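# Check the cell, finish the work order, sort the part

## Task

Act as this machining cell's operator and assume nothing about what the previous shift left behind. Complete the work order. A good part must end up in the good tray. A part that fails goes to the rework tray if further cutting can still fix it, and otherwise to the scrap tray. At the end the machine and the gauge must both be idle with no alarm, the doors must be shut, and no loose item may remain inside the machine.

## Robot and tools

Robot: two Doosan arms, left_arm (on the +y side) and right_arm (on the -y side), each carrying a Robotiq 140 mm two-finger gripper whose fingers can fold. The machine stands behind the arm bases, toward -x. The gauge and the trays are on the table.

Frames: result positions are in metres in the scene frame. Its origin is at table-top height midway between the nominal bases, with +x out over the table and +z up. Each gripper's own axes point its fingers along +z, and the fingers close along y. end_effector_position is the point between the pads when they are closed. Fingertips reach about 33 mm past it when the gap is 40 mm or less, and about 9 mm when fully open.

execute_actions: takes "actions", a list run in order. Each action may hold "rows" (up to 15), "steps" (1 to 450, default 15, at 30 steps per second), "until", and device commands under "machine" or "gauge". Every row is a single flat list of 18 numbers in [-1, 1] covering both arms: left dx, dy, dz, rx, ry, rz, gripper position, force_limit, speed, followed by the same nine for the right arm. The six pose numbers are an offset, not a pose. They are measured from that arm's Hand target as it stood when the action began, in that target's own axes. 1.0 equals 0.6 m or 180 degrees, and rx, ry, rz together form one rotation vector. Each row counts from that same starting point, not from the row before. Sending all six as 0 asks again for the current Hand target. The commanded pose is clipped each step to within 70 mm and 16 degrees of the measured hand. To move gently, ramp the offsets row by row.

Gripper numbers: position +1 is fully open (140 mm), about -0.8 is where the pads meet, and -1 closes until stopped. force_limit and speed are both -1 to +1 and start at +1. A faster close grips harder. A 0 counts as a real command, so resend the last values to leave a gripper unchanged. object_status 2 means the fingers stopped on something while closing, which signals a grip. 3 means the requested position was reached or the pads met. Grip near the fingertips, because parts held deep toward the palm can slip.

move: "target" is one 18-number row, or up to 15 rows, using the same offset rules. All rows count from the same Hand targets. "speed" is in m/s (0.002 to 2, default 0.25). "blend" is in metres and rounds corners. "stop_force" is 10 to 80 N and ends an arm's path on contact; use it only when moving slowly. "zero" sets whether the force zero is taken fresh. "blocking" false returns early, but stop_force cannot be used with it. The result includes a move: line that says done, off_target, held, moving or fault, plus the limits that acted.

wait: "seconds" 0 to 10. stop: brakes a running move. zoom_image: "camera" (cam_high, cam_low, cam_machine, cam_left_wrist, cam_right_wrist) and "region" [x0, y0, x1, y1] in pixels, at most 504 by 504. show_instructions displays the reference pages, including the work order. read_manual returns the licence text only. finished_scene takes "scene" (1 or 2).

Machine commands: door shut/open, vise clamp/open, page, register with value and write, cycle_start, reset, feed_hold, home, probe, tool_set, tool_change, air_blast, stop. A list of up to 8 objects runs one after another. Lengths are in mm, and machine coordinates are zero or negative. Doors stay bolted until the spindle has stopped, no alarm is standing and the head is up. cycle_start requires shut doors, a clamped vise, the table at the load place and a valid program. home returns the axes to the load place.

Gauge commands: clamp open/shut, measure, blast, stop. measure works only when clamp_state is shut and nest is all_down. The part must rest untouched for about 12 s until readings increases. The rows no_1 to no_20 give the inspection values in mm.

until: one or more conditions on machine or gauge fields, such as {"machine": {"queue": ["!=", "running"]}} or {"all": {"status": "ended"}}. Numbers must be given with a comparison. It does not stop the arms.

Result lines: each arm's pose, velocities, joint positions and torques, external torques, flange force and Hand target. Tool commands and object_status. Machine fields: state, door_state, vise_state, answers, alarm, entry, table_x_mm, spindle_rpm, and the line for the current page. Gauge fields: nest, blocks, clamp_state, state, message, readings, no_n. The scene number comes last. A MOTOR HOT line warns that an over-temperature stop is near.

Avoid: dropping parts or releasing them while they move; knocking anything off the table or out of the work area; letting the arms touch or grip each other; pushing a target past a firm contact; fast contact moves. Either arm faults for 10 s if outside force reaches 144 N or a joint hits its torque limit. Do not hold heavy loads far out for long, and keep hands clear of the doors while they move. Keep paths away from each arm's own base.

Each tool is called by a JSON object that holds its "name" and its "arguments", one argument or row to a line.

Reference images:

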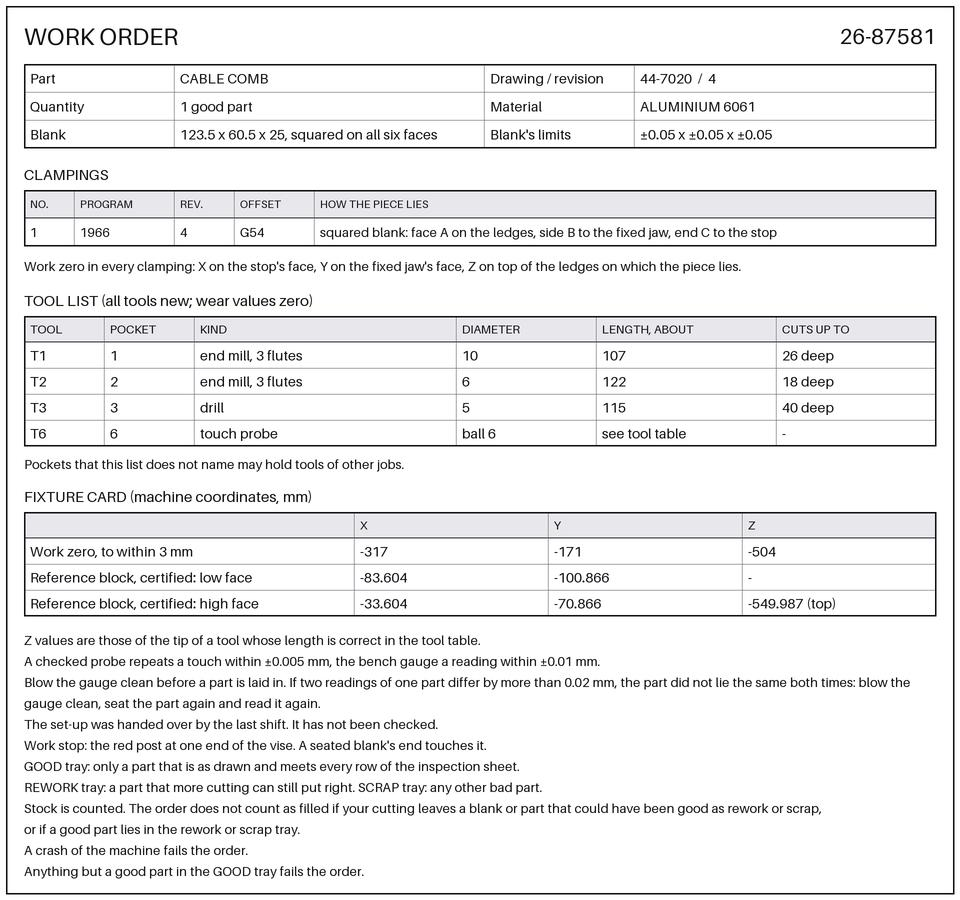

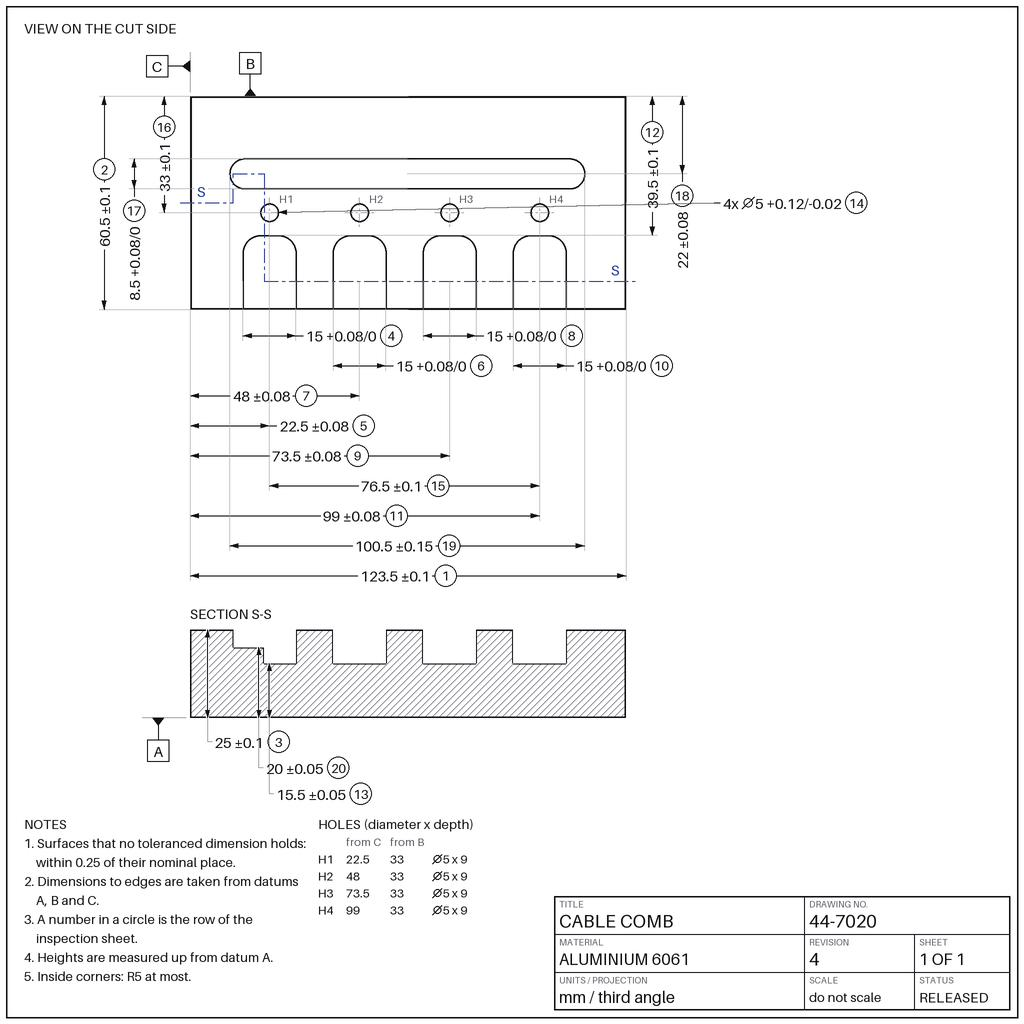

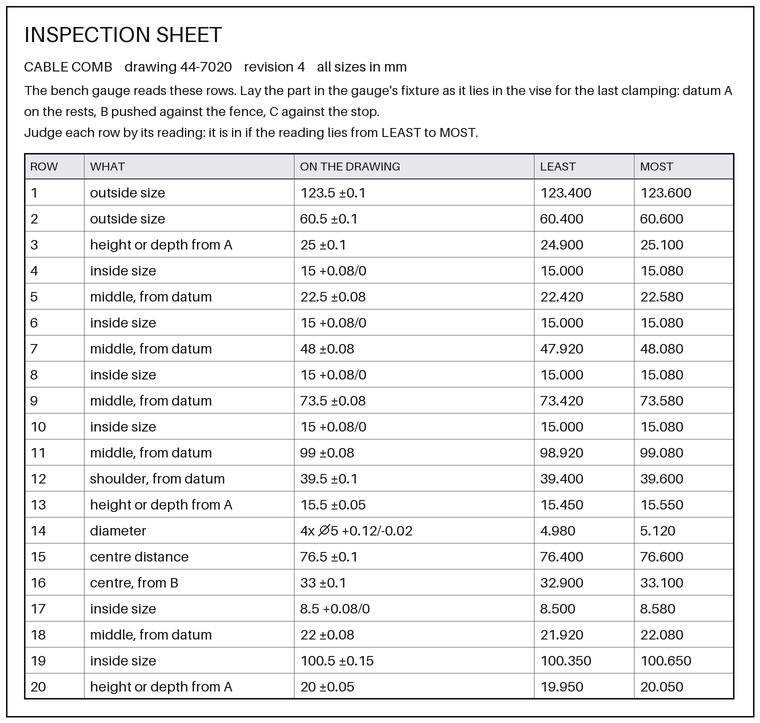

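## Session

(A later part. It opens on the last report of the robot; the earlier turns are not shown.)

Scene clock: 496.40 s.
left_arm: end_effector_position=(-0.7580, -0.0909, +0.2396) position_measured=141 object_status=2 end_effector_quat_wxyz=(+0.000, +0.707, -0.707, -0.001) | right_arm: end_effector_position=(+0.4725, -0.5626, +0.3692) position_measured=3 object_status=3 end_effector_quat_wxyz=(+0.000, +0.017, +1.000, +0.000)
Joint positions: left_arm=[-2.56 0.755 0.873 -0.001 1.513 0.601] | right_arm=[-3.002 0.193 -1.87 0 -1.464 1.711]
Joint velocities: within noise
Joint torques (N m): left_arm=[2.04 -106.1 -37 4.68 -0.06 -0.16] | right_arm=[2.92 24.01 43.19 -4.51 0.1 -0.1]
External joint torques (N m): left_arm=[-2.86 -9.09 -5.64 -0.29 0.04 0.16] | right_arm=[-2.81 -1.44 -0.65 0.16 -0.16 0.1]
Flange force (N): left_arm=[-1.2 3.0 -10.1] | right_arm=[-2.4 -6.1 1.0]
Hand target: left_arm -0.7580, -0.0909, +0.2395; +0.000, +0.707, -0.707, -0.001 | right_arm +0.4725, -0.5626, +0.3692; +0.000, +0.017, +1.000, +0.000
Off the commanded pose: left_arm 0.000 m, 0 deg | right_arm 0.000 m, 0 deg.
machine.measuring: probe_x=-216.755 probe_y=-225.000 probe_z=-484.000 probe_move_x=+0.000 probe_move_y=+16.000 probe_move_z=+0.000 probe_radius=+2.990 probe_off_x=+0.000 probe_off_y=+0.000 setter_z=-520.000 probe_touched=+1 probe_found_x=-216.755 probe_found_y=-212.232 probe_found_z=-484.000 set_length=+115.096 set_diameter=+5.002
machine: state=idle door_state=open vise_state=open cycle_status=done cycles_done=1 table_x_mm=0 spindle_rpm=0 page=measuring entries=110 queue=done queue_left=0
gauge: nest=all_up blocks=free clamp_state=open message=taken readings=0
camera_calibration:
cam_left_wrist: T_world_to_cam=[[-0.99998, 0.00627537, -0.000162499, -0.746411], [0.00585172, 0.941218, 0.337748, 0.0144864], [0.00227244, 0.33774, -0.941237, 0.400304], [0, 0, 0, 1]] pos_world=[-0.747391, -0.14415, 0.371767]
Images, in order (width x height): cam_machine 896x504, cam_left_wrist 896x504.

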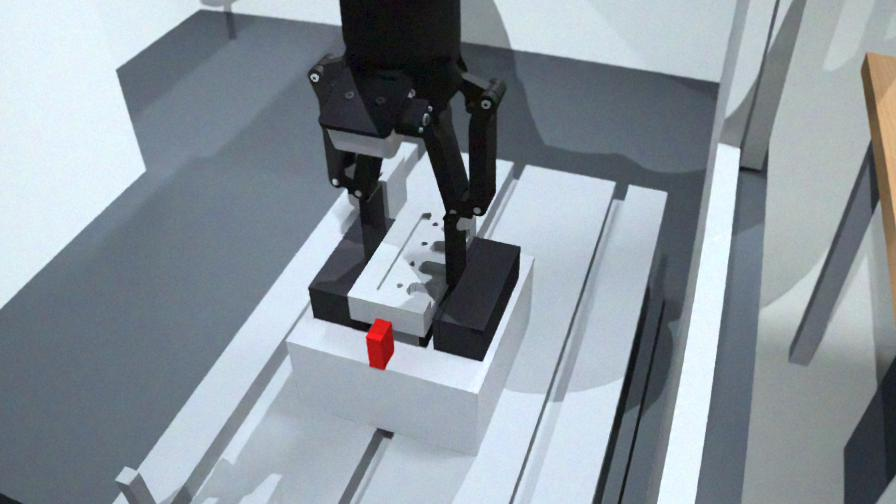

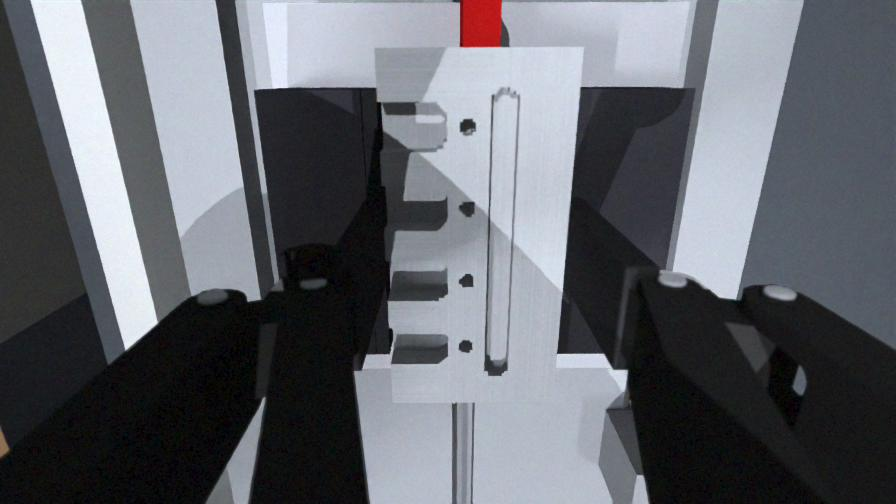

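{"name": "move", "arguments": {
  "target": [
    [0,0,-0.03,0,0,0,-1,0.3,-1,0,0,0,0,0,0,1,1,1],
    [0,0,-0.103,0,0,0,-1,0.3,-1,0,0,0,0,0,0,1,1,1]
  ],
  "speed": [0.03,0.08],
  "cameras": ["cam_machine"]
}}

{"name": "move", "arguments": {
  "target": [0,-1.0,-0.02,0,0,0,-1,0.3,-1,0,0,0,0,0,0,1,1,1],
  "speed": 0.2,
  "cameras": ["cam_machine"]
}}

{"name": "move", "arguments": {
  "target": [-0.06,-0.95,0,0,0,0,-1,0.3,-1,0,0,0,0,0,0,1,1,1],
  "speed": 0.2,
  "cameras": ["cam_left_wrist"]
}}

Scene clock: 499.00 s.
left_arm: end_effector_position=(-0.7580, -0.0910, +0.3013) position_measured=141 object_status=2 end_effector_quat_wxyz=(+0.000, +0.707, -0.707, -0.001) | right_arm: end_effector_position=(+0.4725, -0.5626, +0.3692) position_measured=3 object_status=3 end_effector_quat_wxyz=(+0.000, +0.017, +1.000, +0.000)
Joint positions: left_arm=[-2.56 0.755 0.763 -0.001 1.624 0.601] | right_arm=[-3.002 0.193 -1.87 0 -1.464 1.711]
Joint velocities: within noise
Joint torques (N m): left_arm=[0.37 -117.44 -43.12 4.25 -0.12 -0.26] | right_arm=[2.67 24.17 43.21 -4.5 0.16 -0.1]
External joint torques (N m): left_arm=[-1.41 3.07 0.66 0.12 0.09 0.26] | right_arm=[-2.51 -1.5 -0.54 0.14 -0.21 0.1]
Flange force (N): left_arm=[1.8 4.4 0.8] | right_arm=[-2.5 -5.4 0.8]
Hand target: left_arm -0.7580, -0.0910, +0.3013; +0.000, +0.707, -0.707, -0.001 | right_arm +0.4725, -0.5626, +0.3692; +0.000, +0.017, +1.000, +0.000
Off the commanded pose: left_arm 0.000 m, 0 deg | right_arm 0.000 m, 0 deg.
machine.measuring: probe_x=-216.755 probe_y=-225.000 probe_z=-484.000 probe_move_x=+0.000 probe_move_y=+16.000 probe_move_z=+0.000 probe_radius=+2.990 probe_off_x=+0.000 probe_off_y=+0.000 setter_z=-520.000 probe_touched=+1 probe_found_x=-216.755 probe_found_y=-212.232 probe_found_z=-484.000 set_length=+115.096 set_diameter=+5.002
machine: state=idle door_state=open vise_state=open cycle_status=done cycles_done=1 table_x_mm=0 spindle_rpm=0 page=measuring entries=110 queue=done queue_left=0
gauge: nest=all_up blocks=free clamp_state=open message=taken readings=0
move: done
Images, in order (width x height): cam_machine 896x504.

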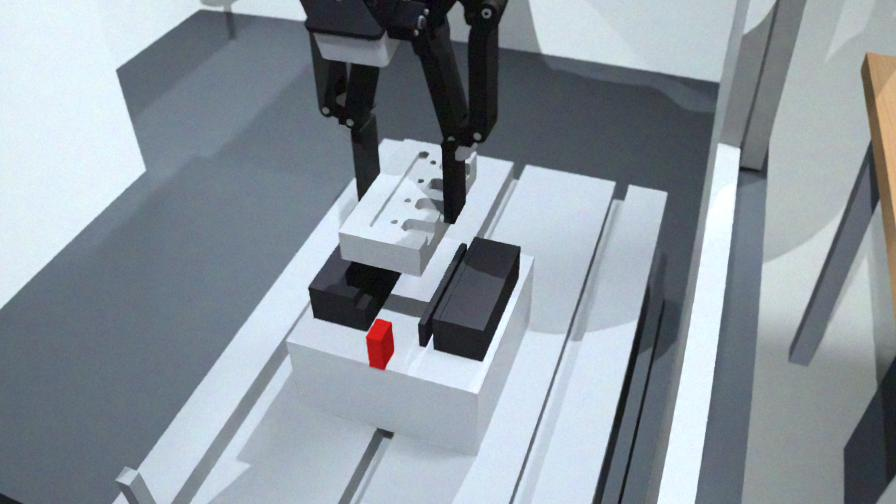

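Scene clock: 502.40 s.
left_arm: end_effector_position=(-0.1580, -0.0905, +0.3129) position_measured=141 object_status=2 end_effector_quat_wxyz=(+0.000, +0.707, -0.707, -0.001) | right_arm: end_effector_position=(+0.4725, -0.5626, +0.3692) position_measured=3 object_status=3 end_effector_quat_wxyz=(+0.000, +0.017, +1.000, +0.000)
Joint positions: left_arm=[-1.962 0.111 1.682 -0.001 1.349 1.199] | right_arm=[-3.002 0.193 -1.87 0 -1.464 1.711]
Joint velocities: within noise
Joint torques (N m): left_arm=[-0.4 -54.58 -42.01 4.43 0.09 -0.18] | right_arm=[2.53 23.99 43.39 -4.55 0.17 -0.11]
External joint torques (N m): left_arm=[0.47 -0.28 -0.09 -0.1 -0.12 0.18] | right_arm=[-2.28 -1.97 -1.05 0.23 -0.23 0.11]
Flange force (N): left_arm=[0.1 -1.1 0.0] | right_arm=[-2.5 -4.8 1.7]
Hand target: left_arm -0.1580, -0.0905, +0.3129; +0.000, +0.707, -0.707, -0.001 | right_arm +0.4725, -0.5626, +0.3692; +0.000, +0.017, +1.000, +0.000
Off the commanded pose: left_arm 0.000 m, 0 deg | right_arm 0.000 m, 0 deg.
machine.measuring: probe_x=-216.755 probe_y=-225.000 probe_z=-484.000 probe_move_x=+0.000 probe_move_y=+16.000 probe_move_z=+0.000 probe_radius=+2.990 probe_off_x=+0.000 probe_off_y=+0.000 setter_z=-520.000 probe_touched=+1 probe_found_x=-216.755 probe_found_y=-212.232 probe_found_z=-484.000 set_length=+115.096 set_diameter=+5.002
machine: state=idle door_state=open vise_state=open cycle_status=done cycles_done=1 table_x_mm=0 spindle_rpm=0 page=measuring entries=110 queue=done queue_left=0
gauge: nest=all_up blocks=free clamp_state=open message=taken readings=0
move: done
Images, in order (width x height): cam_machine 896x504.

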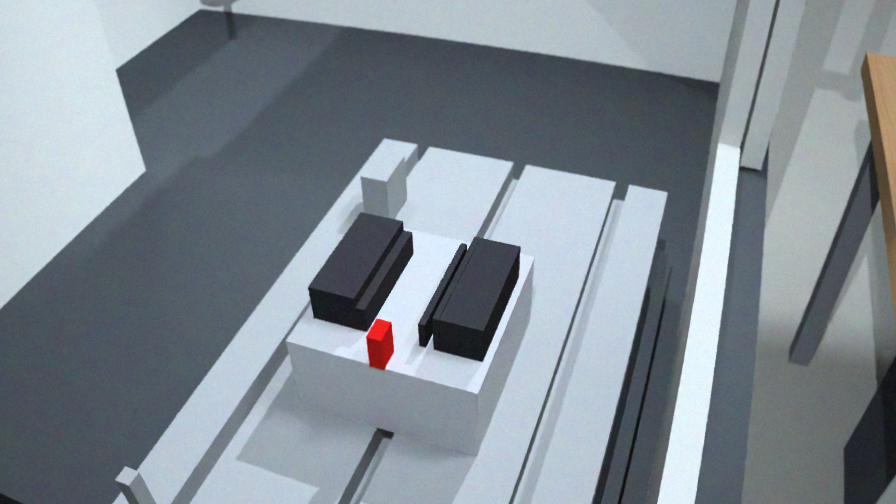

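Scene clock: 505.67 s.
left_arm: end_effector_position=(+0.4120, -0.0541, +0.3125) position_measured=141 object_status=2 end_effector_quat_wxyz=(+0.000, +0.707, -0.707, -0.001) | right_arm: end_effector_position=(+0.4725, -0.5626, +0.3692) position_measured=3 object_status=3 end_effector_quat_wxyz=(+0.000, +0.017, +1.000, +0.000)
Joint positions: left_arm=[-1.037 0.193 1.587 0 1.363 2.124] | right_arm=[-3.002 0.193 -1.87 0 -1.464 1.711]
Joint velocities: within noise
Joint torques (N m): left_arm=[1.82 -64.18 -41.87 3.93 0.12 -0.32] | right_arm=[2.66 24.14 43.26 -4.51 0.12 -0.09]
External joint torques (N m): left_arm=[-1.34 1.67 0.02 0.35 -0.15 0.32] | right_arm=[-2.6 -1.15 -0.58 0.15 -0.19 0.09]
Flange force (N): left_arm=[2.9 -0.2 0.8] | right_arm=[-1.9 -5.6 0.8]
Hand target: left_arm +0.4120, -0.0541, +0.3125; +0.000, +0.707, -0.707, -0.001 | right_arm +0.4725, -0.5626, +0.3692; +0.000, +0.017, +1.000, +0.000
Off the commanded pose: left_arm 0.000 m, 0 deg | right_arm 0.000 m, 0 deg.
machine.measuring: probe_x=-216.755 probe_y=-225.000 probe_z=-484.000 probe_move_x=+0.000 probe_move_y=+16.000 probe_move_z=+0.000 probe_radius=+2.990 probe_off_x=+0.000 probe_off_y=+0.000 setter_z=-520.000 probe_touched=+1 probe_found_x=-216.755 probe_found_y=-212.232 probe_found_z=-484.000 set_length=+115.096 set_diameter=+5.002
machine: state=idle door_state=open vise_state=open cycle_status=done cycles_done=1 table_x_mm=0 spindle_rpm=0 page=measuring entries=110 queue=done queue_left=0
gauge: nest=all_up blocks=free clamp_state=open message=taken readings=0
move: done
camera_calibration:
cam_left_wrist: T_world_to_cam=[[-0.99998, 0.00630956, -0.000256473, 0.423392], [0.00585217, 0.941218, 0.337748, -0.0516192], [0.00237244, 0.33774, -0.941236, 0.45379], [0, 0, 0, 1]] pos_world=[0.422609, -0.10735, 0.444667]
Images, in order (width x height): cam_left_wrist 896x504.

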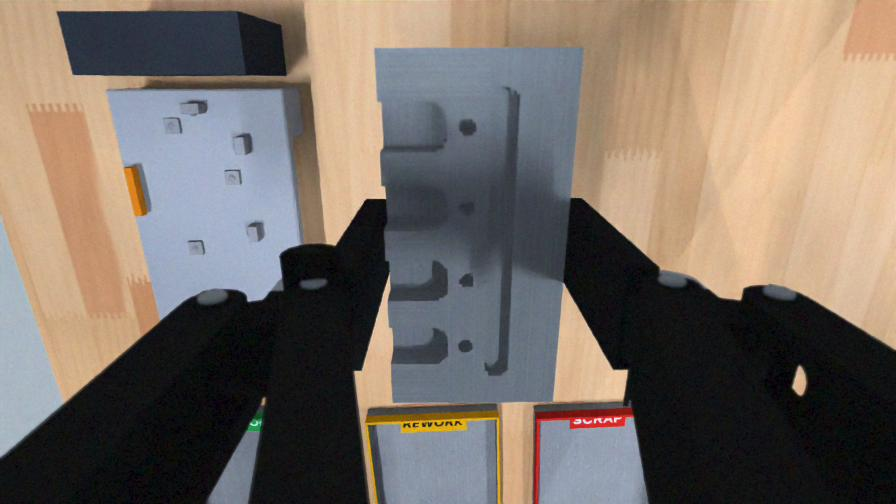

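{"name": "zoom_image", "arguments": {
  "camera": "cam_left_wrist",
  "region": [100, 70, 320, 290]
}}

{"name": "zoom_image", "arguments": {
  "camera": "cam_high",
  "region": [380, 200, 500, 320]
}}

Scaled by 2.291.

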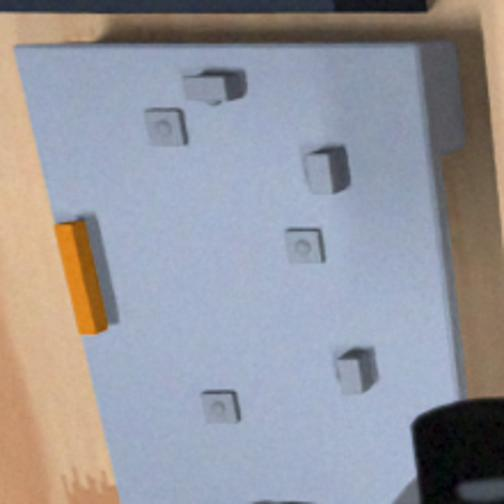

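This scene's latest camera images include none from cam_high. They are from: cam_left_wrist. cam_high's image comes with the result of a call that names it in "cameras".

{"name": "move", "arguments": {
  "target": [-0.06,-0.35,0.221,0,0,0,-1,0.3,-1,0,0,0,0,0,0,1,1,1],
  "speed": 0.15,
  "cameras": ["cam_low","cam_left_wrist"]
}}

Scene clock: 509.20 s.
left_arm: end_effector_position=(+0.6219, -0.0178, +0.1799) position_measured=141 object_status=2 end_effector_quat_wxyz=(+0.000, +0.707, -0.707, -0.001) | right_arm: end_effector_position=(+0.4725, -0.5626, +0.3692) position_measured=3 object_status=3 end_effector_quat_wxyz=(+0.000, +0.017, +1.000, +0.000)
Joint positions: left_arm=[-0.78 0.431 1.512 0 1.2 2.381] | right_arm=[-3.002 0.193 -1.87 0 -1.464 1.711]
Joint velocities: within noise
Joint torques (N m): left_arm=[1 -84.35 -40.1 3.97 0.13 -0.2] | right_arm=[2.72 24.05 43.36 -4.52 0.21 -0.1]
External joint torques (N m): left_arm=[-0.33 -0.94 0.02 0.13 -0.15 0.2] | right_arm=[-2.62 -1.46 -0.66 0.16 -0.27 0.1]
Flange force (N): left_arm=[-0.9 1.3 -0.3] | right_arm=[-2.3 -5.6 0.9]
Hand target: left_arm +0.6219, -0.0178, +0.1798; +0.000, +0.707, -0.707, -0.001 | right_arm +0.4725, -0.5626, +0.3692; +0.000, +0.017, +1.000, +0.000
Off the commanded pose: left_arm 0.000 m, 0 deg | right_arm 0.000 m, 0 deg.
machine.measuring: probe_x=-216.755 probe_y=-225.000 probe_z=-484.000 probe_move_x=+0.000 probe_move_y=+16.000 probe_move_z=+0.000 probe_radius=+2.990 probe_off_x=+0.000 probe_off_y=+0.000 setter_z=-520.000 probe_touched=+1 probe_found_x=-216.755 probe_found_y=-212.232 probe_found_z=-484.000 set_length=+115.096 set_diameter=+5.002
machine: state=idle door_state=open vise_state=open cycle_status=done cycles_done=1 table_x_mm=0 spindle_rpm=0 page=measuring entries=110 queue=done queue_left=0
gauge: nest=all_up blocks=free clamp_state=open message=taken readings=0
move: done
camera_calibration:
cam_left_wrist: T_world_to_cam=[[-0.99998, 0.00634375, -0.000350446, 0.633056], [0.00585261, 0.941218, 0.337749, -0.0422288], [0.00247244, 0.33774, -0.941236, 0.316161], [0, 0, 0, 1]] pos_world=[0.632509, -0.0710497, 0.312067]
Images, in order (width x height): cam_low 896x504, cam_left_wrist 896x504.

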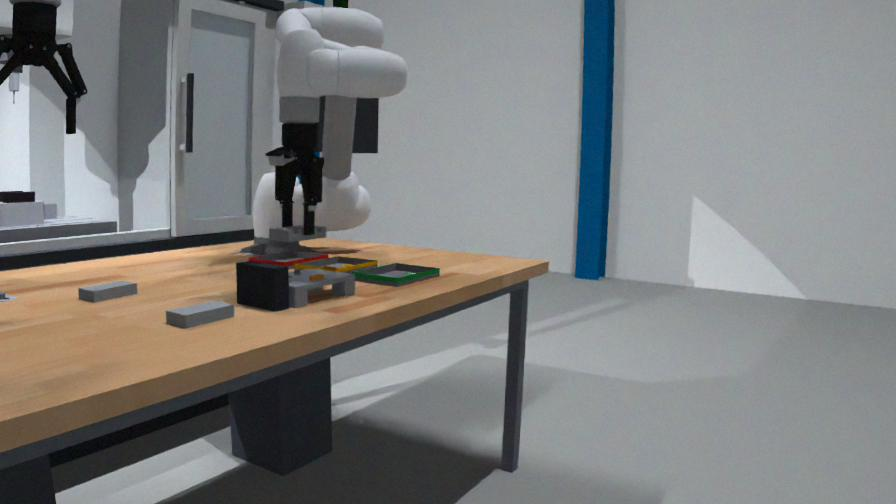

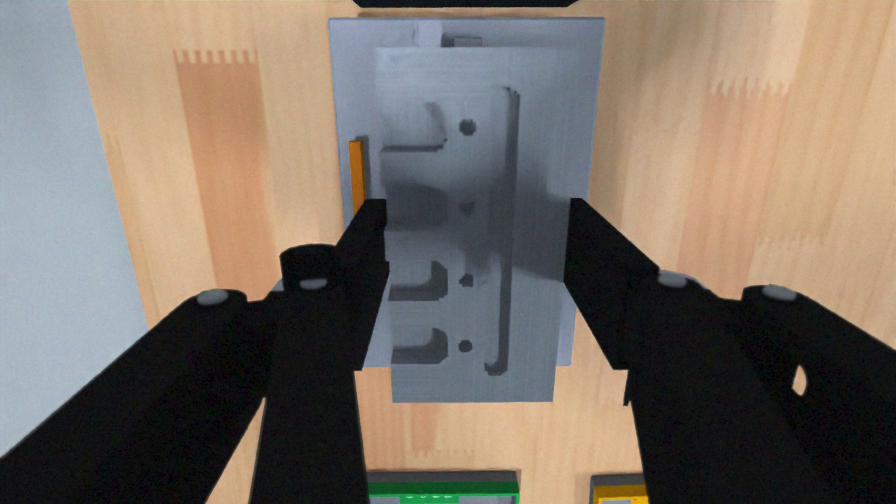

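{"name": "move", "arguments": {
  "target": [0,0,0.11,0,0,0,-1,0.3,-1,0,0,0,0,0,0,1,1,1],
  "speed": 0.06,
  "cameras": []
}}

{"name": "move", "arguments": {
  "target": [0,0,0.05,0,0,0,-1,0.3,-1,0,0,0,0,0,0,1,1,1],
  "speed": 0.008,
  "stop_force": 10,
  "cameras": ["cam_left_wrist"]
}}

Scene clock: 511.13 s.
left_arm: end_effector_position=(+0.6219, -0.0178, +0.1138) position_measured=141 object_status=2 end_effector_quat_wxyz=(+0.000, +0.707, -0.707, -0.001) | right_arm: end_effector_position=(+0.4725, -0.5626, +0.3692) position_measured=3 object_status=3 end_effector_quat_wxyz=(+0.000, +0.017, +1.000, +0.000)
Joint positions: left_arm=[-0.78 0.475 1.574 0 1.093 2.381] | right_arm=[-3.002 0.193 -1.87 0 -1.464 1.711]
Joint velocities: within noise
Joint torques (N m): left_arm=[2.08 -88.24 -37.83 3.79 0.09 -0.27] | right_arm=[2.66 24.17 43.18 -4.52 0.18 -0.1]
External joint torques (N m): left_arm=[-1.24 0.9 -0.13 0.09 -0.09 0.27] | right_arm=[-2.47 -1.97 -0.5 0.17 -0.23 0.1]
Flange force (N): left_arm=[1.9 -0.3 0.7] | right_arm=[-3.3 -5.2 0.8]
Hand target: left_arm +0.6219, -0.0178, +0.1138; +0.000, +0.707, -0.707, -0.001 | right_arm +0.4725, -0.5626, +0.3692; +0.000, +0.017, +1.000, +0.000
Off the commanded pose: left_arm 0.000 m, 0 deg | right_arm 0.000 m, 0 deg.
machine.measuring: probe_x=-216.755 probe_y=-225.000 probe_z=-484.000 probe_move_x=+0.000 probe_move_y=+16.000 probe_move_z=+0.000 probe_radius=+2.990 probe_off_x=+0.000 probe_off_y=+0.000 setter_z=-520.000 probe_touched=+1 probe_found_x=-216.755 probe_found_y=-212.232 probe_found_z=-484.000 set_length=+115.096 set_diameter=+5.002
machine: state=idle door_state=open vise_state=open cycle_status=done cycles_done=1 table_x_mm=0 spindle_rpm=0 page=measuring entries=110 queue=done queue_left=0
gauge: nest=all_up blocks=free clamp_state=open message=taken readings=0
move: done
No camera images: "cameras" was empty.

Scene clock: 514.27 s.
left_arm: end_effector_position=(+0.6219, -0.0178, +0.0936) position_measured=141 object_status=2 end_effector_quat_wxyz=(+0.000, +0.707, -0.707, -0.001) | right_arm: end_effector_position=(+0.4725, -0.5626, +0.3692) position_measured=3 object_status=3 end_effector_quat_wxyz=(+0.000, +0.017, +1.000, +0.000)
Joint positions: left_arm=[-0.78 0.491 1.591 0 1.061 2.381] | right_arm=[-3.002 0.193 -1.87 0 -1.464 1.711]
Joint velocities: within noise
Joint torques (N m): left_arm=[2.85 -65.99 -28.45 3.69 -2.26 -0.26] | right_arm=[2.96 24.05 43.12 -4.51 0.16 -0.09]
External joint torques (N m): left_arm=[-2.08 -21.77 -8.88 0.12 2.24 0.26] | right_arm=[-2.8 -2.13 -0.68 0.17 -0.21 0.09]
Flange force (N): left_arm=[-4.1 8.3 -27.7] | right_arm=[-3.5 -6.0 1.1]
Hand target: left_arm +0.6219, -0.0178, +0.0936; +0.000, +0.707, -0.707, -0.001 (not the last commanded pose) | right_arm +0.4725, -0.5626, +0.3692; +0.000, +0.017, +1.000, +0.000
Off the commanded pose: left_arm 0.010 m, 0 deg | right_arm 0.000 m, 0 deg.
machine.measuring: probe_x=-216.755 probe_y=-225.000 probe_z=-484.000 probe_move_x=+0.000 probe_move_y=+16.000 probe_move_z=+0.000 probe_radius=+2.990 probe_off_x=+0.000 probe_off_y=+0.000 setter_z=-520.000 probe_touched=+1 probe_found_x=-216.755 probe_found_y=-212.232 probe_found_z=-484.000 set_length=+115.096 set_diameter=+5.002
machine: state=idle door_state=open vise_state=open cycle_status=done cycles_done=1 table_x_mm=0 spindle_rpm=0 page=measuring entries=110 queue=done queue_left=0
gauge: nest=some_down blocks=free clamp_state=open message=taken readings=0
move: contact (left_arm)
camera_calibration:
cam_left_wrist: T_world_to_cam=[[-0.99998, 0.00630937, -0.000257511, 0.633002], [0.00585194, 0.941262, 0.337628, -0.0131106], [0.0023726, 0.337619, -0.94128, 0.234869], [0, 0, 0, 1]] pos_world=[0.632509, -0.0709497, 0.225667]
Images, in order (width x height): cam_left_wrist 896x504.

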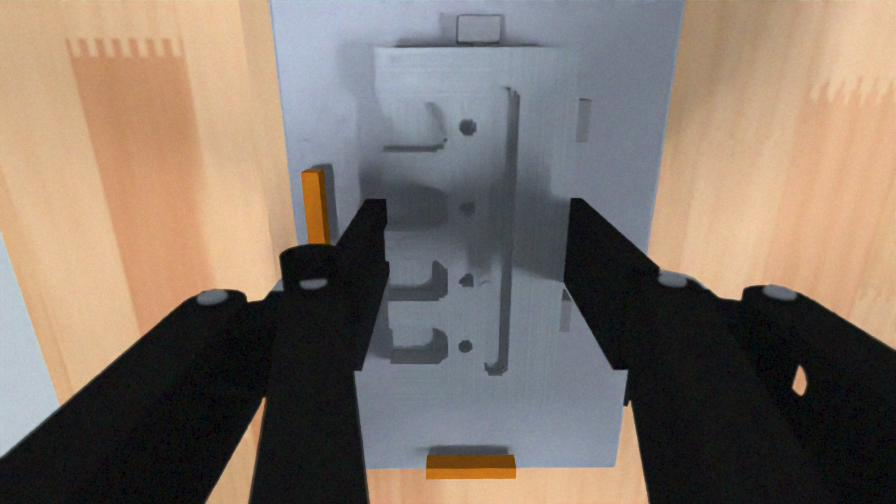

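{"name": "execute_actions", "arguments": {
  "actions": [
    {"rows":[[0,0,0,0,0,0,0.07,0.3,-1,0,0,0,0,0,0,1,1,1]],"steps":40}
  ],
  "cameras": []
}}

{"name": "move", "arguments": {
  "target": [0,0,-0.08,0,0,0,0.07,0.3,-1,0,0,0,0,0,0,1,1,1],
  "speed": 0.05,
  "cameras": ["cam_left_wrist"]
}}

{"name": "execute_actions", "arguments": {
  "actions": [
    {"gauge":{"clamp":"shut"},"machine":{"door":"shut"},"steps":150,"until":{"gauge":{"clamp_state":"shut"}}},
    {"steps":30},
    {"gauge":{"measure":true},"steps":30},
    {"steps":420,"until":{"gauge":{"state":"idle"}}}
  ],
  "cameras": ["cam_left_wrist"]
}}

Scene clock: 516.37 s.
left_arm: end_effector_position=(+0.6218, -0.0177, +0.0935) position_measured=121 object_status=3 end_effector_quat_wxyz=(+0.000, +0.707, -0.707, -0.001) | right_arm: end_effector_position=(+0.4725, -0.5626, +0.3692) position_measured=3 object_status=3 end_effector_quat_wxyz=(+0.000, +0.017, +1.000, +0.000)
Joint positions: left_arm=[-0.78 0.491 1.591 0 1.061 2.381] | right_arm=[-3.002 0.193 -1.87 0 -1.464 1.711]
Joint velocities: within noise
Joint torques (N m): left_arm=[1.99 -84.89 -35.41 3.67 0.13 -0.23] | right_arm=[2.7 23.92 43.13 -4.5 0.18 -0.08]
External joint torques (N m): left_arm=[-1.15 -4.23 -2.33 0.17 -0.16 0.23] | right_arm=[-2.6 -1.19 -0.48 0.15 -0.24 0.08]
Flange force (N): left_arm=[0.3 1.5 -4.9] | right_arm=[-2.1 -5.6 0.6]
Hand target: left_arm +0.6219, -0.0178, +0.0936; +0.000, +0.707, -0.707, -0.001 | right_arm +0.4725, -0.5626, +0.3692; +0.000, +0.017, +1.000, +0.000
Off the commanded pose: left_arm 0.000 m, 0 deg | right_arm 0.000 m, 0 deg.
machine.measuring: probe_x=-216.755 probe_y=-225.000 probe_z=-484.000 probe_move_x=+0.000 probe_move_y=+16.000 probe_move_z=+0.000 probe_radius=+2.990 probe_off_x=+0.000 probe_off_y=+0.000 setter_z=-520.000 probe_touched=+1 probe_found_x=-216.755 probe_found_y=-212.232 probe_found_z=-484.000 set_length=+115.096 set_diameter=+5.002
machine: state=idle door_state=open vise_state=open cycle_status=done cycles_done=1 table_x_mm=0 spindle_rpm=0 page=measuring entries=110 queue=done queue_left=0
gauge: nest=some_down blocks=free clamp_state=open message=taken readings=0
No camera images: "cameras" was empty.

Scene clock: 517.63 s.
left_arm: end_effector_position=(+0.6219, -0.0178, +0.1415) position_measured=121 object_status=3 end_effector_quat_wxyz=(+0.000, +0.707, -0.707, -0.001) | right_arm: end_effector_position=(+0.4725, -0.5626, +0.3692) position_measured=3 object_status=3 end_effector_quat_wxyz=(+0.000, +0.017, +1.000, +0.000)
Joint positions: left_arm=[-0.78 0.455 1.55 0 1.137 2.381] | right_arm=[-3.002 0.193 -1.87 0 -1.464 1.711]
Joint velocities: within noise
Joint torques (N m): left_arm=[2.26 -82.82 -37.23 3.81 -0.01 -0.24] | right_arm=[3.2 24.2 43.22 -4.55 0.17 -0.08]
External joint torques (N m): left_arm=[-1.69 -3.2 -1.47 0.13 0 0.24] | right_arm=[-3.05 -1.92 -0.79 0.21 -0.23 0.08]
Flange force (N): left_arm=[0.4 2.3 -3.5] | right_arm=[-3.1 -6.6 1.2]
Hand target: left_arm +0.6219, -0.0178, +0.1416; +0.000, +0.707, -0.707, -0.001 | right_arm +0.4725, -0.5626, +0.3692; +0.000, +0.017, +1.000, +0.000
Off the commanded pose: left_arm 0.000 m, 0 deg | right_arm 0.000 m, 0 deg.
machine.measuring: probe_x=-216.755 probe_y=-225.000 probe_z=-484.000 probe_move_x=+0.000 probe_move_y=+16.000 probe_move_z=+0.000 probe_radius=+2.990 probe_off_x=+0.000 probe_off_y=+0.000 setter_z=-520.000 probe_touched=+1 probe_found_x=-216.755 probe_found_y=-212.232 probe_found_z=-484.000 set_length=+115.096 set_diameter=+5.002
machine: state=idle door_state=open vise_state=open cycle_status=done cycles_done=1 table_x_mm=0 spindle_rpm=0 page=measuring entries=110 queue=done queue_left=0
gauge: nest=some_down blocks=free clamp_state=open message=taken readings=0
move: done
camera_calibration:
cam_left_wrist: T_world_to_cam=[[-0.99998, 0.00630937, -0.000257511, 0.633015], [0.00585194, 0.941262, 0.337628, -0.0292226], [0.0023726, 0.337619, -0.94128, 0.280084], [0, 0, 0, 1]] pos_world=[0.632509, -0.0710497, 0.273667]
Images, in order (width x height): cam_left_wrist 896x504.

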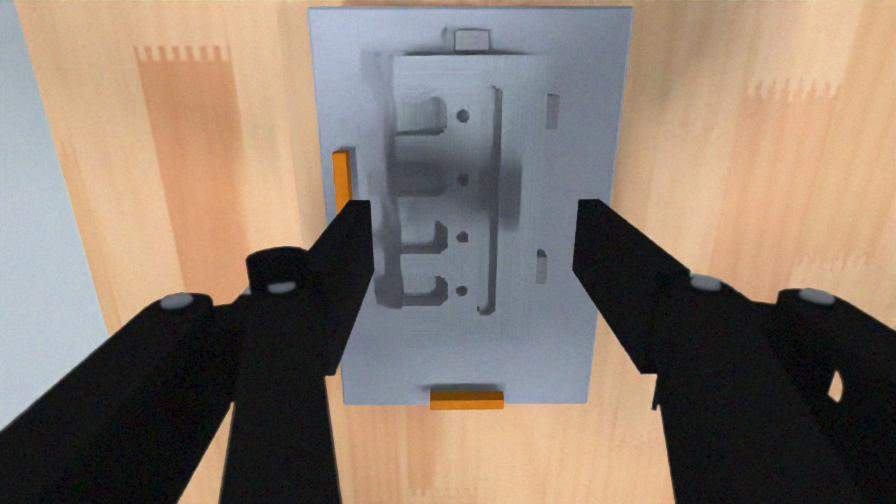

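Scene clock: 534.07 s.
left_arm: end_effector_position=(+0.6219, -0.0178, +0.1416) position_measured=121 object_status=3 end_effector_quat_wxyz=(+0.000, +0.707, -0.707, -0.001) | right_arm: end_effector_position=(+0.4725, -0.5626, +0.3692) position_measured=3 object_status=3 end_effector_quat_wxyz=(+0.000, +0.017, +1.000, +0.000)
Joint positions: left_arm=[-0.78 0.455 1.55 0 1.137 2.381] | right_arm=[-3.002 0.193 -1.87 0 -1.464 1.711]
Joint velocities: within noise
Joint torques (N m): left_arm=[1.94 -83.49 -36.91 3.84 0.11 -0.22] | right_arm=[2.95 23.72 43.11 -4.5 0.15 -0.13]
External joint torques (N m): left_arm=[-1.38 -2.36 -1.84 0.11 -0.12 0.22] | right_arm=[-2.86 -1.66 -0.55 0.15 -0.2 0.13]
External joint torques at the end of the 1st action: left_arm=[-1.33 -2.33 -1.77 0.15 -0.08 0.2] | right_arm=[-2.46 -1.62 -0.74 0.2 -0.27 0.09]
External joint torques at the end of the 2nd action: left_arm=[-1.23 -2.5 -1.74 0.09 -0.14 0.23] | right_arm=[-2.83 -1.7 -0.73 0.18 -0.21 0.09]
External joint torques at the end of the 3rd action: left_arm=[-0.94 -3.83 -2.02 0.18 -0.08 0.23] | right_arm=[-2.33 -2.07 -0.75 0.17 -0.23 0.08]
Flange force (N): left_arm=[1.5 0.6 -3.1] | right_arm=[-2.9 -6.1 0.8]
Flange force at the end of the 1st action (N): left_arm=[1.4 0.6 -3.1] | right_arm=[-2.4 -5.3 1.0]
Flange force at the end of the 2nd action (N): left_arm=[1.0 0.8 -3.1] | right_arm=[-2.7 -6.1 1.1]
Flange force at the end of the 3rd action (N): left_arm=[-0.1 1.5 -4.3] | right_arm=[-3.1 -4.9 1.2]
Hand target: left_arm +0.6219, -0.0178, +0.1416; +0.000, +0.707, -0.707, -0.001 | right_arm +0.4725, -0.5626, +0.3692; +0.000, +0.017, +1.000, +0.000
Tool commands: left_gripper/position=+0.07 left_gripper/force_limit=+0.3 left_gripper/speed=-1.0 right_gripper/position=+1.0 right_gripper/force_limit=+1.0 right_gripper/speed=+1.0
Off the commanded pose: left_arm 0.000 m, 0 deg | right_arm 0.000 m, 0 deg.
machine.measuring: probe_x=-216.755 probe_y=-225.000 probe_z=-484.000 probe_move_x=+0.000 probe_move_y=+16.000 probe_move_z=+0.000 probe_radius=+2.990 probe_off_x=+0.000 probe_off_y=+0.000 setter_z=-520.000 probe_touched=+1 probe_found_x=-216.755 probe_found_y=-212.232 probe_found_z=-484.000 set_length=+115.096 set_diameter=+5.002
machine: state=idle door_state=shut vise_state=open cycle_status=done cycles_done=1 table_x_mm=0 spindle_rpm=0 page=measuring entries=110 queue=done queue_left=0
gauge: nest=all_down blocks=all clamp_state=shut message=taken readings=1 no_1=123.483 no_2=60.545 no_3=24.990 no_4=15.038 no_5=22.492 no_6=15.039 no_7=47.992 no_8=15.034 no_9=73.497 no_10=15.036 no_11=98.993 no_12=39.492 no_13=15.501 no_14=5.002 no_15=76.502 no_16=33.005 no_17=8.543 no_18=22.008 no_19=100.500 no_20=20.002
camera_calibration:
cam_left_wrist: T_world_to_cam=[[-0.99998, 0.00630937, -0.000257511, 0.633015], [0.00585194, 0.941262, 0.337628, -0.0292226], [0.0023726, 0.337619, -0.94128, 0.280084], [0, 0, 0, 1]] pos_world=[0.632509, -0.0710497, 0.273667]
Images, in order (width x height): cam_left_wrist 896x504.

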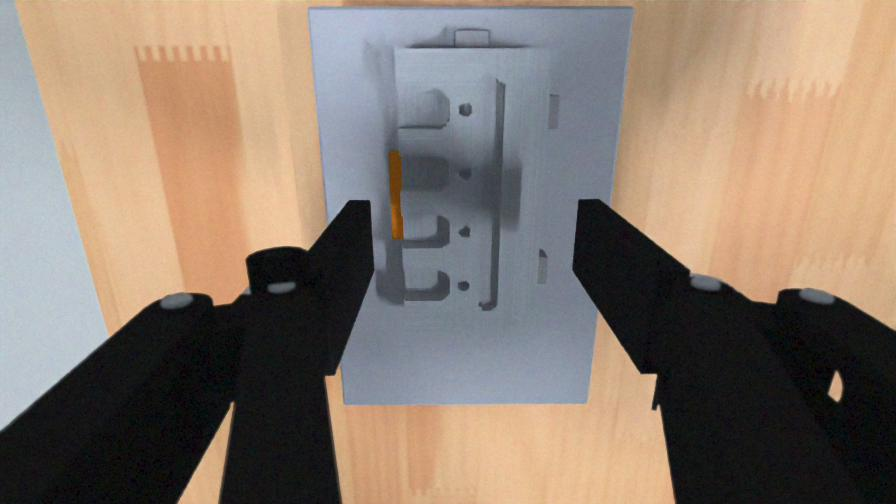

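{"name": "execute_actions", "arguments": {
  "actions": [
    {"gauge":{"clamp":"open"},"rows":[[0,0,0,0,0,0,0.12,0.3,-1,0,0,0,0,0,0,1,1,1]],"steps":150,"until":{"gauge":{"clamp_state":"open"}}}
  ],
  "cameras": []
}}

{"name": "move", "arguments": {
  "target": [0.006,0.0015,0.04,0,0,0,0.12,0.3,-1,0,0,0,0,0,0,1,1,1],
  "speed": 0.06,
  "cameras": ["cam_left_wrist"]
}}

Scene clock: 538.27 s.
left_arm: end_effector_position=(+0.6219, -0.0178, +0.1416) position_measured=114 object_status=3 end_effector_quat_wxyz=(+0.000, +0.707, -0.707, -0.001) | right_arm: end_effector_position=(+0.4725, -0.5626, +0.3692) position_measured=3 object_status=3 end_effector_quat_wxyz=(+0.000, +0.017, +1.000, +0.000)
Joint positions: left_arm=[-0.78 0.455 1.55 0 1.137 2.381] | right_arm=[-3.002 0.193 -1.87 0 -1.464 1.711]
Joint velocities: within noise
Joint torques (N m): left_arm=[1.87 -83.33 -36.78 3.84 0.11 -0.26] | right_arm=[2.53 23.91 43.33 -4.53 0.18 -0.09]
External joint torques (N m): left_arm=[-1.23 -2.78 -1.92 0.11 -0.12 0.26] | right_arm=[-2.23 -1.77 -0.88 0.21 -0.24 0.09]
Flange force (N): left_arm=[1.0 0.7 -3.5] | right_arm=[-2.4 -4.8 1.4]
Hand target: left_arm +0.6219, -0.0178, +0.1416; +0.000, +0.707, -0.707, -0.001 | right_arm +0.4725, -0.5626, +0.3692; +0.000, +0.017, +1.000, +0.000
Off the commanded pose: left_arm 0.000 m, 0 deg | right_arm 0.000 m, 0 deg.
machine.measuring: probe_x=-216.755 probe_y=-225.000 probe_z=-484.000 probe_move_x=+0.000 probe_move_y=+16.000 probe_move_z=+0.000 probe_radius=+2.990 probe_off_x=+0.000 probe_off_y=+0.000 setter_z=-520.000 probe_touched=+1 probe_found_x=-216.755 probe_found_y=-212.232 probe_found_z=-484.000 set_length=+115.096 set_diameter=+5.002
machine: state=idle door_state=shut vise_state=open cycle_status=done cycles_done=1 table_x_mm=0 spindle_rpm=0 page=measuring entries=110 queue=done queue_left=0
gauge: nest=all_down blocks=all clamp_state=open message=taken readings=1 no_1=123.483 no_2=60.545 no_3=24.990 no_4=15.038 no_5=22.492 no_6=15.039 no_7=47.992 no_8=15.034 no_9=73.497 no_10=15.036 no_11=98.993 no_12=39.492 no_13=15.501 no_14=5.002 no_15=76.502 no_16=33.005 no_17=8.543 no_18=22.008 no_19=100.500 no_20=20.002
No camera images: "cameras" was empty.

Scene clock: 539.00 s.
left_arm: end_effector_position=(+0.6210, -0.0214, +0.1176) position_measured=114 object_status=3 end_effector_quat_wxyz=(+0.000, +0.707, -0.707, +0.000) | right_arm: end_effector_position=(+0.4725, -0.5626, +0.3692) position_measured=3 object_status=3 end_effector_quat_wxyz=(+0.000, +0.017, +1.000, +0.000)
Joint positions: left_arm=[-0.784 0.475 1.567 0 1.1 2.377] | right_arm=[-3.002 0.193 -1.87 0 -1.464 1.711]
Joint velocities: within noise
Joint torques (N m): left_arm=[2.1 -84.84 -36.5 3.75 0.11 -0.22] | right_arm=[2.79 23.87 43.2 -4.46 0.17 -0.1]
External joint torques (N m): left_arm=[-1.44 -2.46 -1.64 0.14 -0.13 0.22] | right_arm=[-2.67 -1.11 -0.46 0.09 -0.23 0.1]
Flange force (N): left_arm=[1.2 1.1 -3.0] | right_arm=[-2.0 -5.7 0.5]
Hand target: left_arm +0.6210, -0.0214, +0.1176; +0.000, +0.707, -0.707, -0.001 | right_arm +0.4725, -0.5626, +0.3692; +0.000, +0.017, +1.000, +0.000
Off the commanded pose: left_arm 0.000 m, 0 deg | right_arm 0.000 m, 0 deg.
machine.measuring: probe_x=-216.755 probe_y=-225.000 probe_z=-484.000 probe_move_x=+0.000 probe_move_y=+16.000 probe_move_z=+0.000 probe_radius=+2.990 probe_off_x=+0.000 probe_off_y=+0.000 setter_z=-520.000 probe_touched=+1 probe_found_x=-216.755 probe_found_y=-212.232 probe_found_z=-484.000 set_length=+115.096 set_diameter=+5.002
machine: state=idle door_state=shut vise_state=open cycle_status=done cycles_done=1 table_x_mm=0 spindle_rpm=0 page=measuring entries=110 queue=done queue_left=0
gauge: nest=all_down blocks=all clamp_state=open message=taken readings=1 no_1=123.483 no_2=60.545 no_3=24.990 no_4=15.038 no_5=22.492 no_6=15.039 no_7=47.992 no_8=15.034 no_9=73.497 no_10=15.036 no_11=98.993 no_12=39.492 no_13=15.501 no_14=5.002 no_15=76.502 no_16=33.005 no_17=8.543 no_18=22.008 no_19=100.500 no_20=20.002
move: done
camera_calibration:
cam_left_wrist: T_world_to_cam=[[-0.99998, 0.00630937, -0.000257511, 0.632132], [0.00585194, 0.941262, 0.337628, -0.0177595], [0.0023726, 0.337619, -0.94128, 0.258805], [0, 0, 0, 1]] pos_world=[0.631609, -0.0746497, 0.249767]
Images, in order (width x height): cam_left_wrist 896x504.

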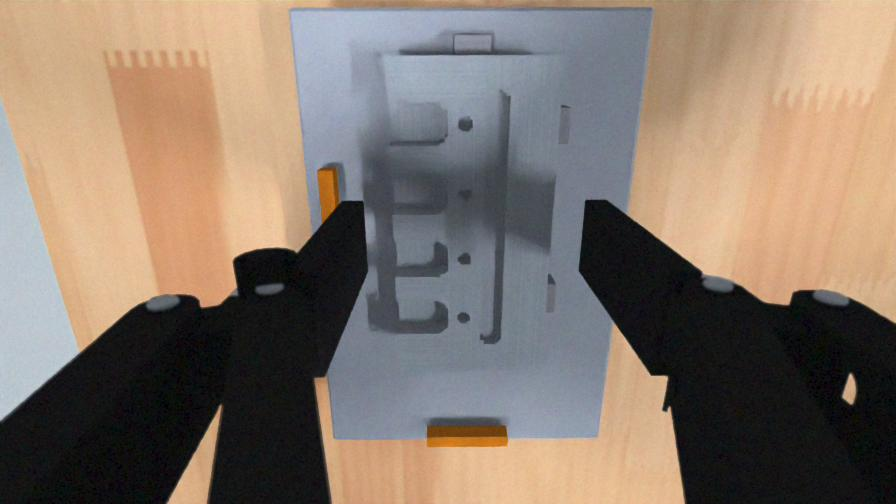

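{"name": "move", "arguments": {
  "target": [0,-0.001,0.04,0,0,0,0.12,0.3,-1,0,0,0,0,0,0,1,1,1],
  "speed": 0.05,
  "cameras": []
}}

{"name": "execute_actions", "arguments": {
  "actions": [
    {"rows":[[0,0,0,0,0,0,-1,0.3,-1,0,0,0,0,0,0,1,1,1]],"steps":50}
  ],
  "cameras": ["cam_left_wrist"]
}}

Scene clock: 540.23 s.
left_arm: end_effector_position=(+0.6216, -0.0214, +0.0936) position_measured=114 object_status=3 end_effector_quat_wxyz=(+0.000, +0.707, -0.707, +0.000) | right_arm: end_effector_position=(+0.4725, -0.5626, +0.3692) position_measured=3 object_status=3 end_effector_quat_wxyz=(+0.000, +0.017, +1.000, +0.000)
Joint positions: left_arm=[-0.783 0.494 1.586 0 1.063 2.378] | right_arm=[-3.002 0.193 -1.87 0 -1.464 1.711]
Joint velocities: within noise
Joint torques (N m): left_arm=[2.01 -85.95 -35.73 3.69 0.03 -0.21] | right_arm=[2.95 24.13 43.04 -4.53 0.16 -0.08]
External joint torques (N m): left_arm=[-1.23 -1.98 -1.55 0.12 -0.05 0.21] | right_arm=[-2.71 -1.71 -0.34 0.17 -0.21 0.08]
Flange force (N): left_arm=[1.4 0.4 -2.7] | right_arm=[-3.2 -5.8 0.5]
Hand target: left_arm +0.6216, -0.0214, +0.0936; +0.000, +0.707, -0.707, -0.001 | right_arm +0.4725, -0.5626, +0.3692; +0.000, +0.017, +1.000, +0.000
Off the commanded pose: left_arm 0.000 m, 0 deg | right_arm 0.000 m, 0 deg.
machine.measuring: probe_x=-216.755 probe_y=-225.000 probe_z=-484.000 probe_move_x=+0.000 probe_move_y=+16.000 probe_move_z=+0.000 probe_radius=+2.990 probe_off_x=+0.000 probe_off_y=+0.000 setter_z=-520.000 probe_touched=+1 probe_found_x=-216.755 probe_found_y=-212.232 probe_found_z=-484.000 set_length=+115.096 set_diameter=+5.002
machine: state=idle door_state=shut vise_state=open cycle_status=done cycles_done=1 table_x_mm=0 spindle_rpm=0 page=measuring entries=110 queue=done queue_left=0
gauge: nest=all_down blocks=all clamp_state=open message=taken readings=1 no_1=123.483 no_2=60.545 no_3=24.990 no_4=15.038 no_5=22.492 no_6=15.039 no_7=47.992 no_8=15.034 no_9=73.497 no_10=15.036 no_11=98.993 no_12=39.492 no_13=15.501 no_14=5.002 no_15=76.502 no_16=33.005 no_17=8.543 no_18=22.008 no_19=100.500 no_20=20.002
move: done
No camera images: "cameras" was empty.

Scene clock: 542.10 s.
left_arm: end_effector_position=(+0.6216, -0.0214, +0.0935) position_measured=141 object_status=2 end_effector_quat_wxyz=(+0.000, +0.707, -0.707, -0.001) | right_arm: end_effector_position=(+0.4725, -0.5626, +0.3692) position_measured=3 object_status=3 end_effector_quat_wxyz=(+0.000, +0.017, +1.000, +0.000)
Joint positions: left_arm=[-0.783 0.494 1.586 0 1.063 2.378] | right_arm=[-3.002 0.193 -1.87 0 -1.464 1.711]
Joint velocities: within noise
Joint torques (N m): left_arm=[3.3 -72.51 -30.46 4.04 -1.69 -0.28] | right_arm=[2.66 24.1 43.21 -4.52 0.16 -0.1]
External joint torques (N m): left_arm=[-2.54 -15.27 -6.79 -0.22 1.67 0.28] | right_arm=[-2.48 -1.85 -0.69 0.18 -0.22 0.1]
Flange force (N): left_arm=[-1.1 5.6 -20.0] | right_arm=[-2.9 -5.3 1.1]
Hand target: left_arm +0.6216, -0.0214, +0.0936; +0.000, +0.707, -0.707, -0.001 | right_arm +0.4725, -0.5626, +0.3692; +0.000, +0.017, +1.000, +0.000
Off the commanded pose: left_arm 0.000 m, 0 deg | right_arm 0.000 m, 0 deg.
machine.measuring: probe_x=-216.755 probe_y=-225.000 probe_z=-484.000 probe_move_x=+0.000 probe_move_y=+16.000 probe_move_z=+0.000 probe_radius=+2.990 probe_off_x=+0.000 probe_off_y=+0.000 setter_z=-520.000 probe_touched=+1 probe_found_x=-216.755 probe_found_y=-212.232 probe_found_z=-484.000 set_length=+115.096 set_diameter=+5.002
machine: state=idle door_state=shut vise_state=open cycle_status=done cycles_done=1 table_x_mm=0 spindle_rpm=0 page=measuring entries=110 queue=done queue_left=0
gauge: nest=some_down blocks=stop clamp_state=open message=taken readings=1 no_1=123.483 no_2=60.545 no_3=24.990 no_4=15.038 no_5=22.492 no_6=15.039 no_7=47.992 no_8=15.034 no_9=73.497 no_10=15.036 no_11=98.993 no_12=39.492 no_13=15.501 no_14=5.002 no_15=76.502 no_16=33.005 no_17=8.543 no_18=22.008 no_19=100.500 no_20=20.002
camera_calibration:
cam_left_wrist: T_world_to_cam=[[-0.99998, 0.00630937, -0.000257511, 0.632725], [0.00585194, 0.941262, 0.337628, -0.00972027], [0.0023726, 0.337619, -0.94128, 0.236085], [0, 0, 0, 1]] pos_world=[0.632209, -0.0745497, 0.225667]
Images, in order (width x height): cam_left_wrist 896x504.

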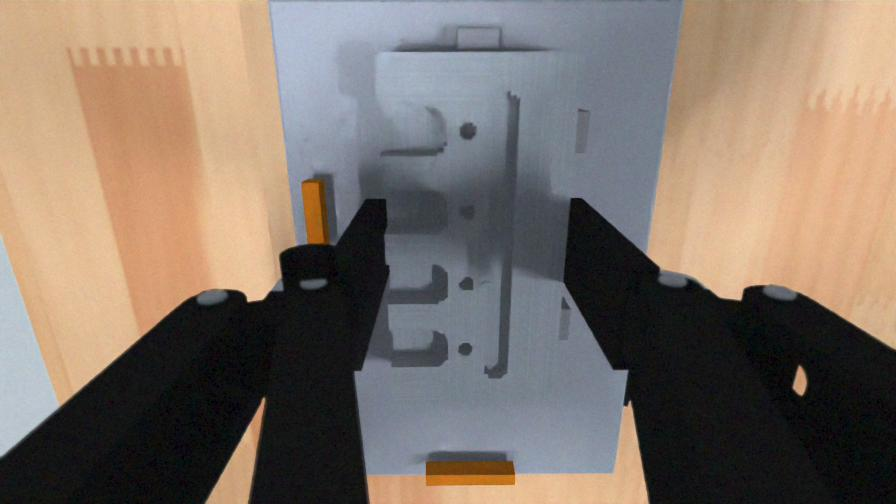

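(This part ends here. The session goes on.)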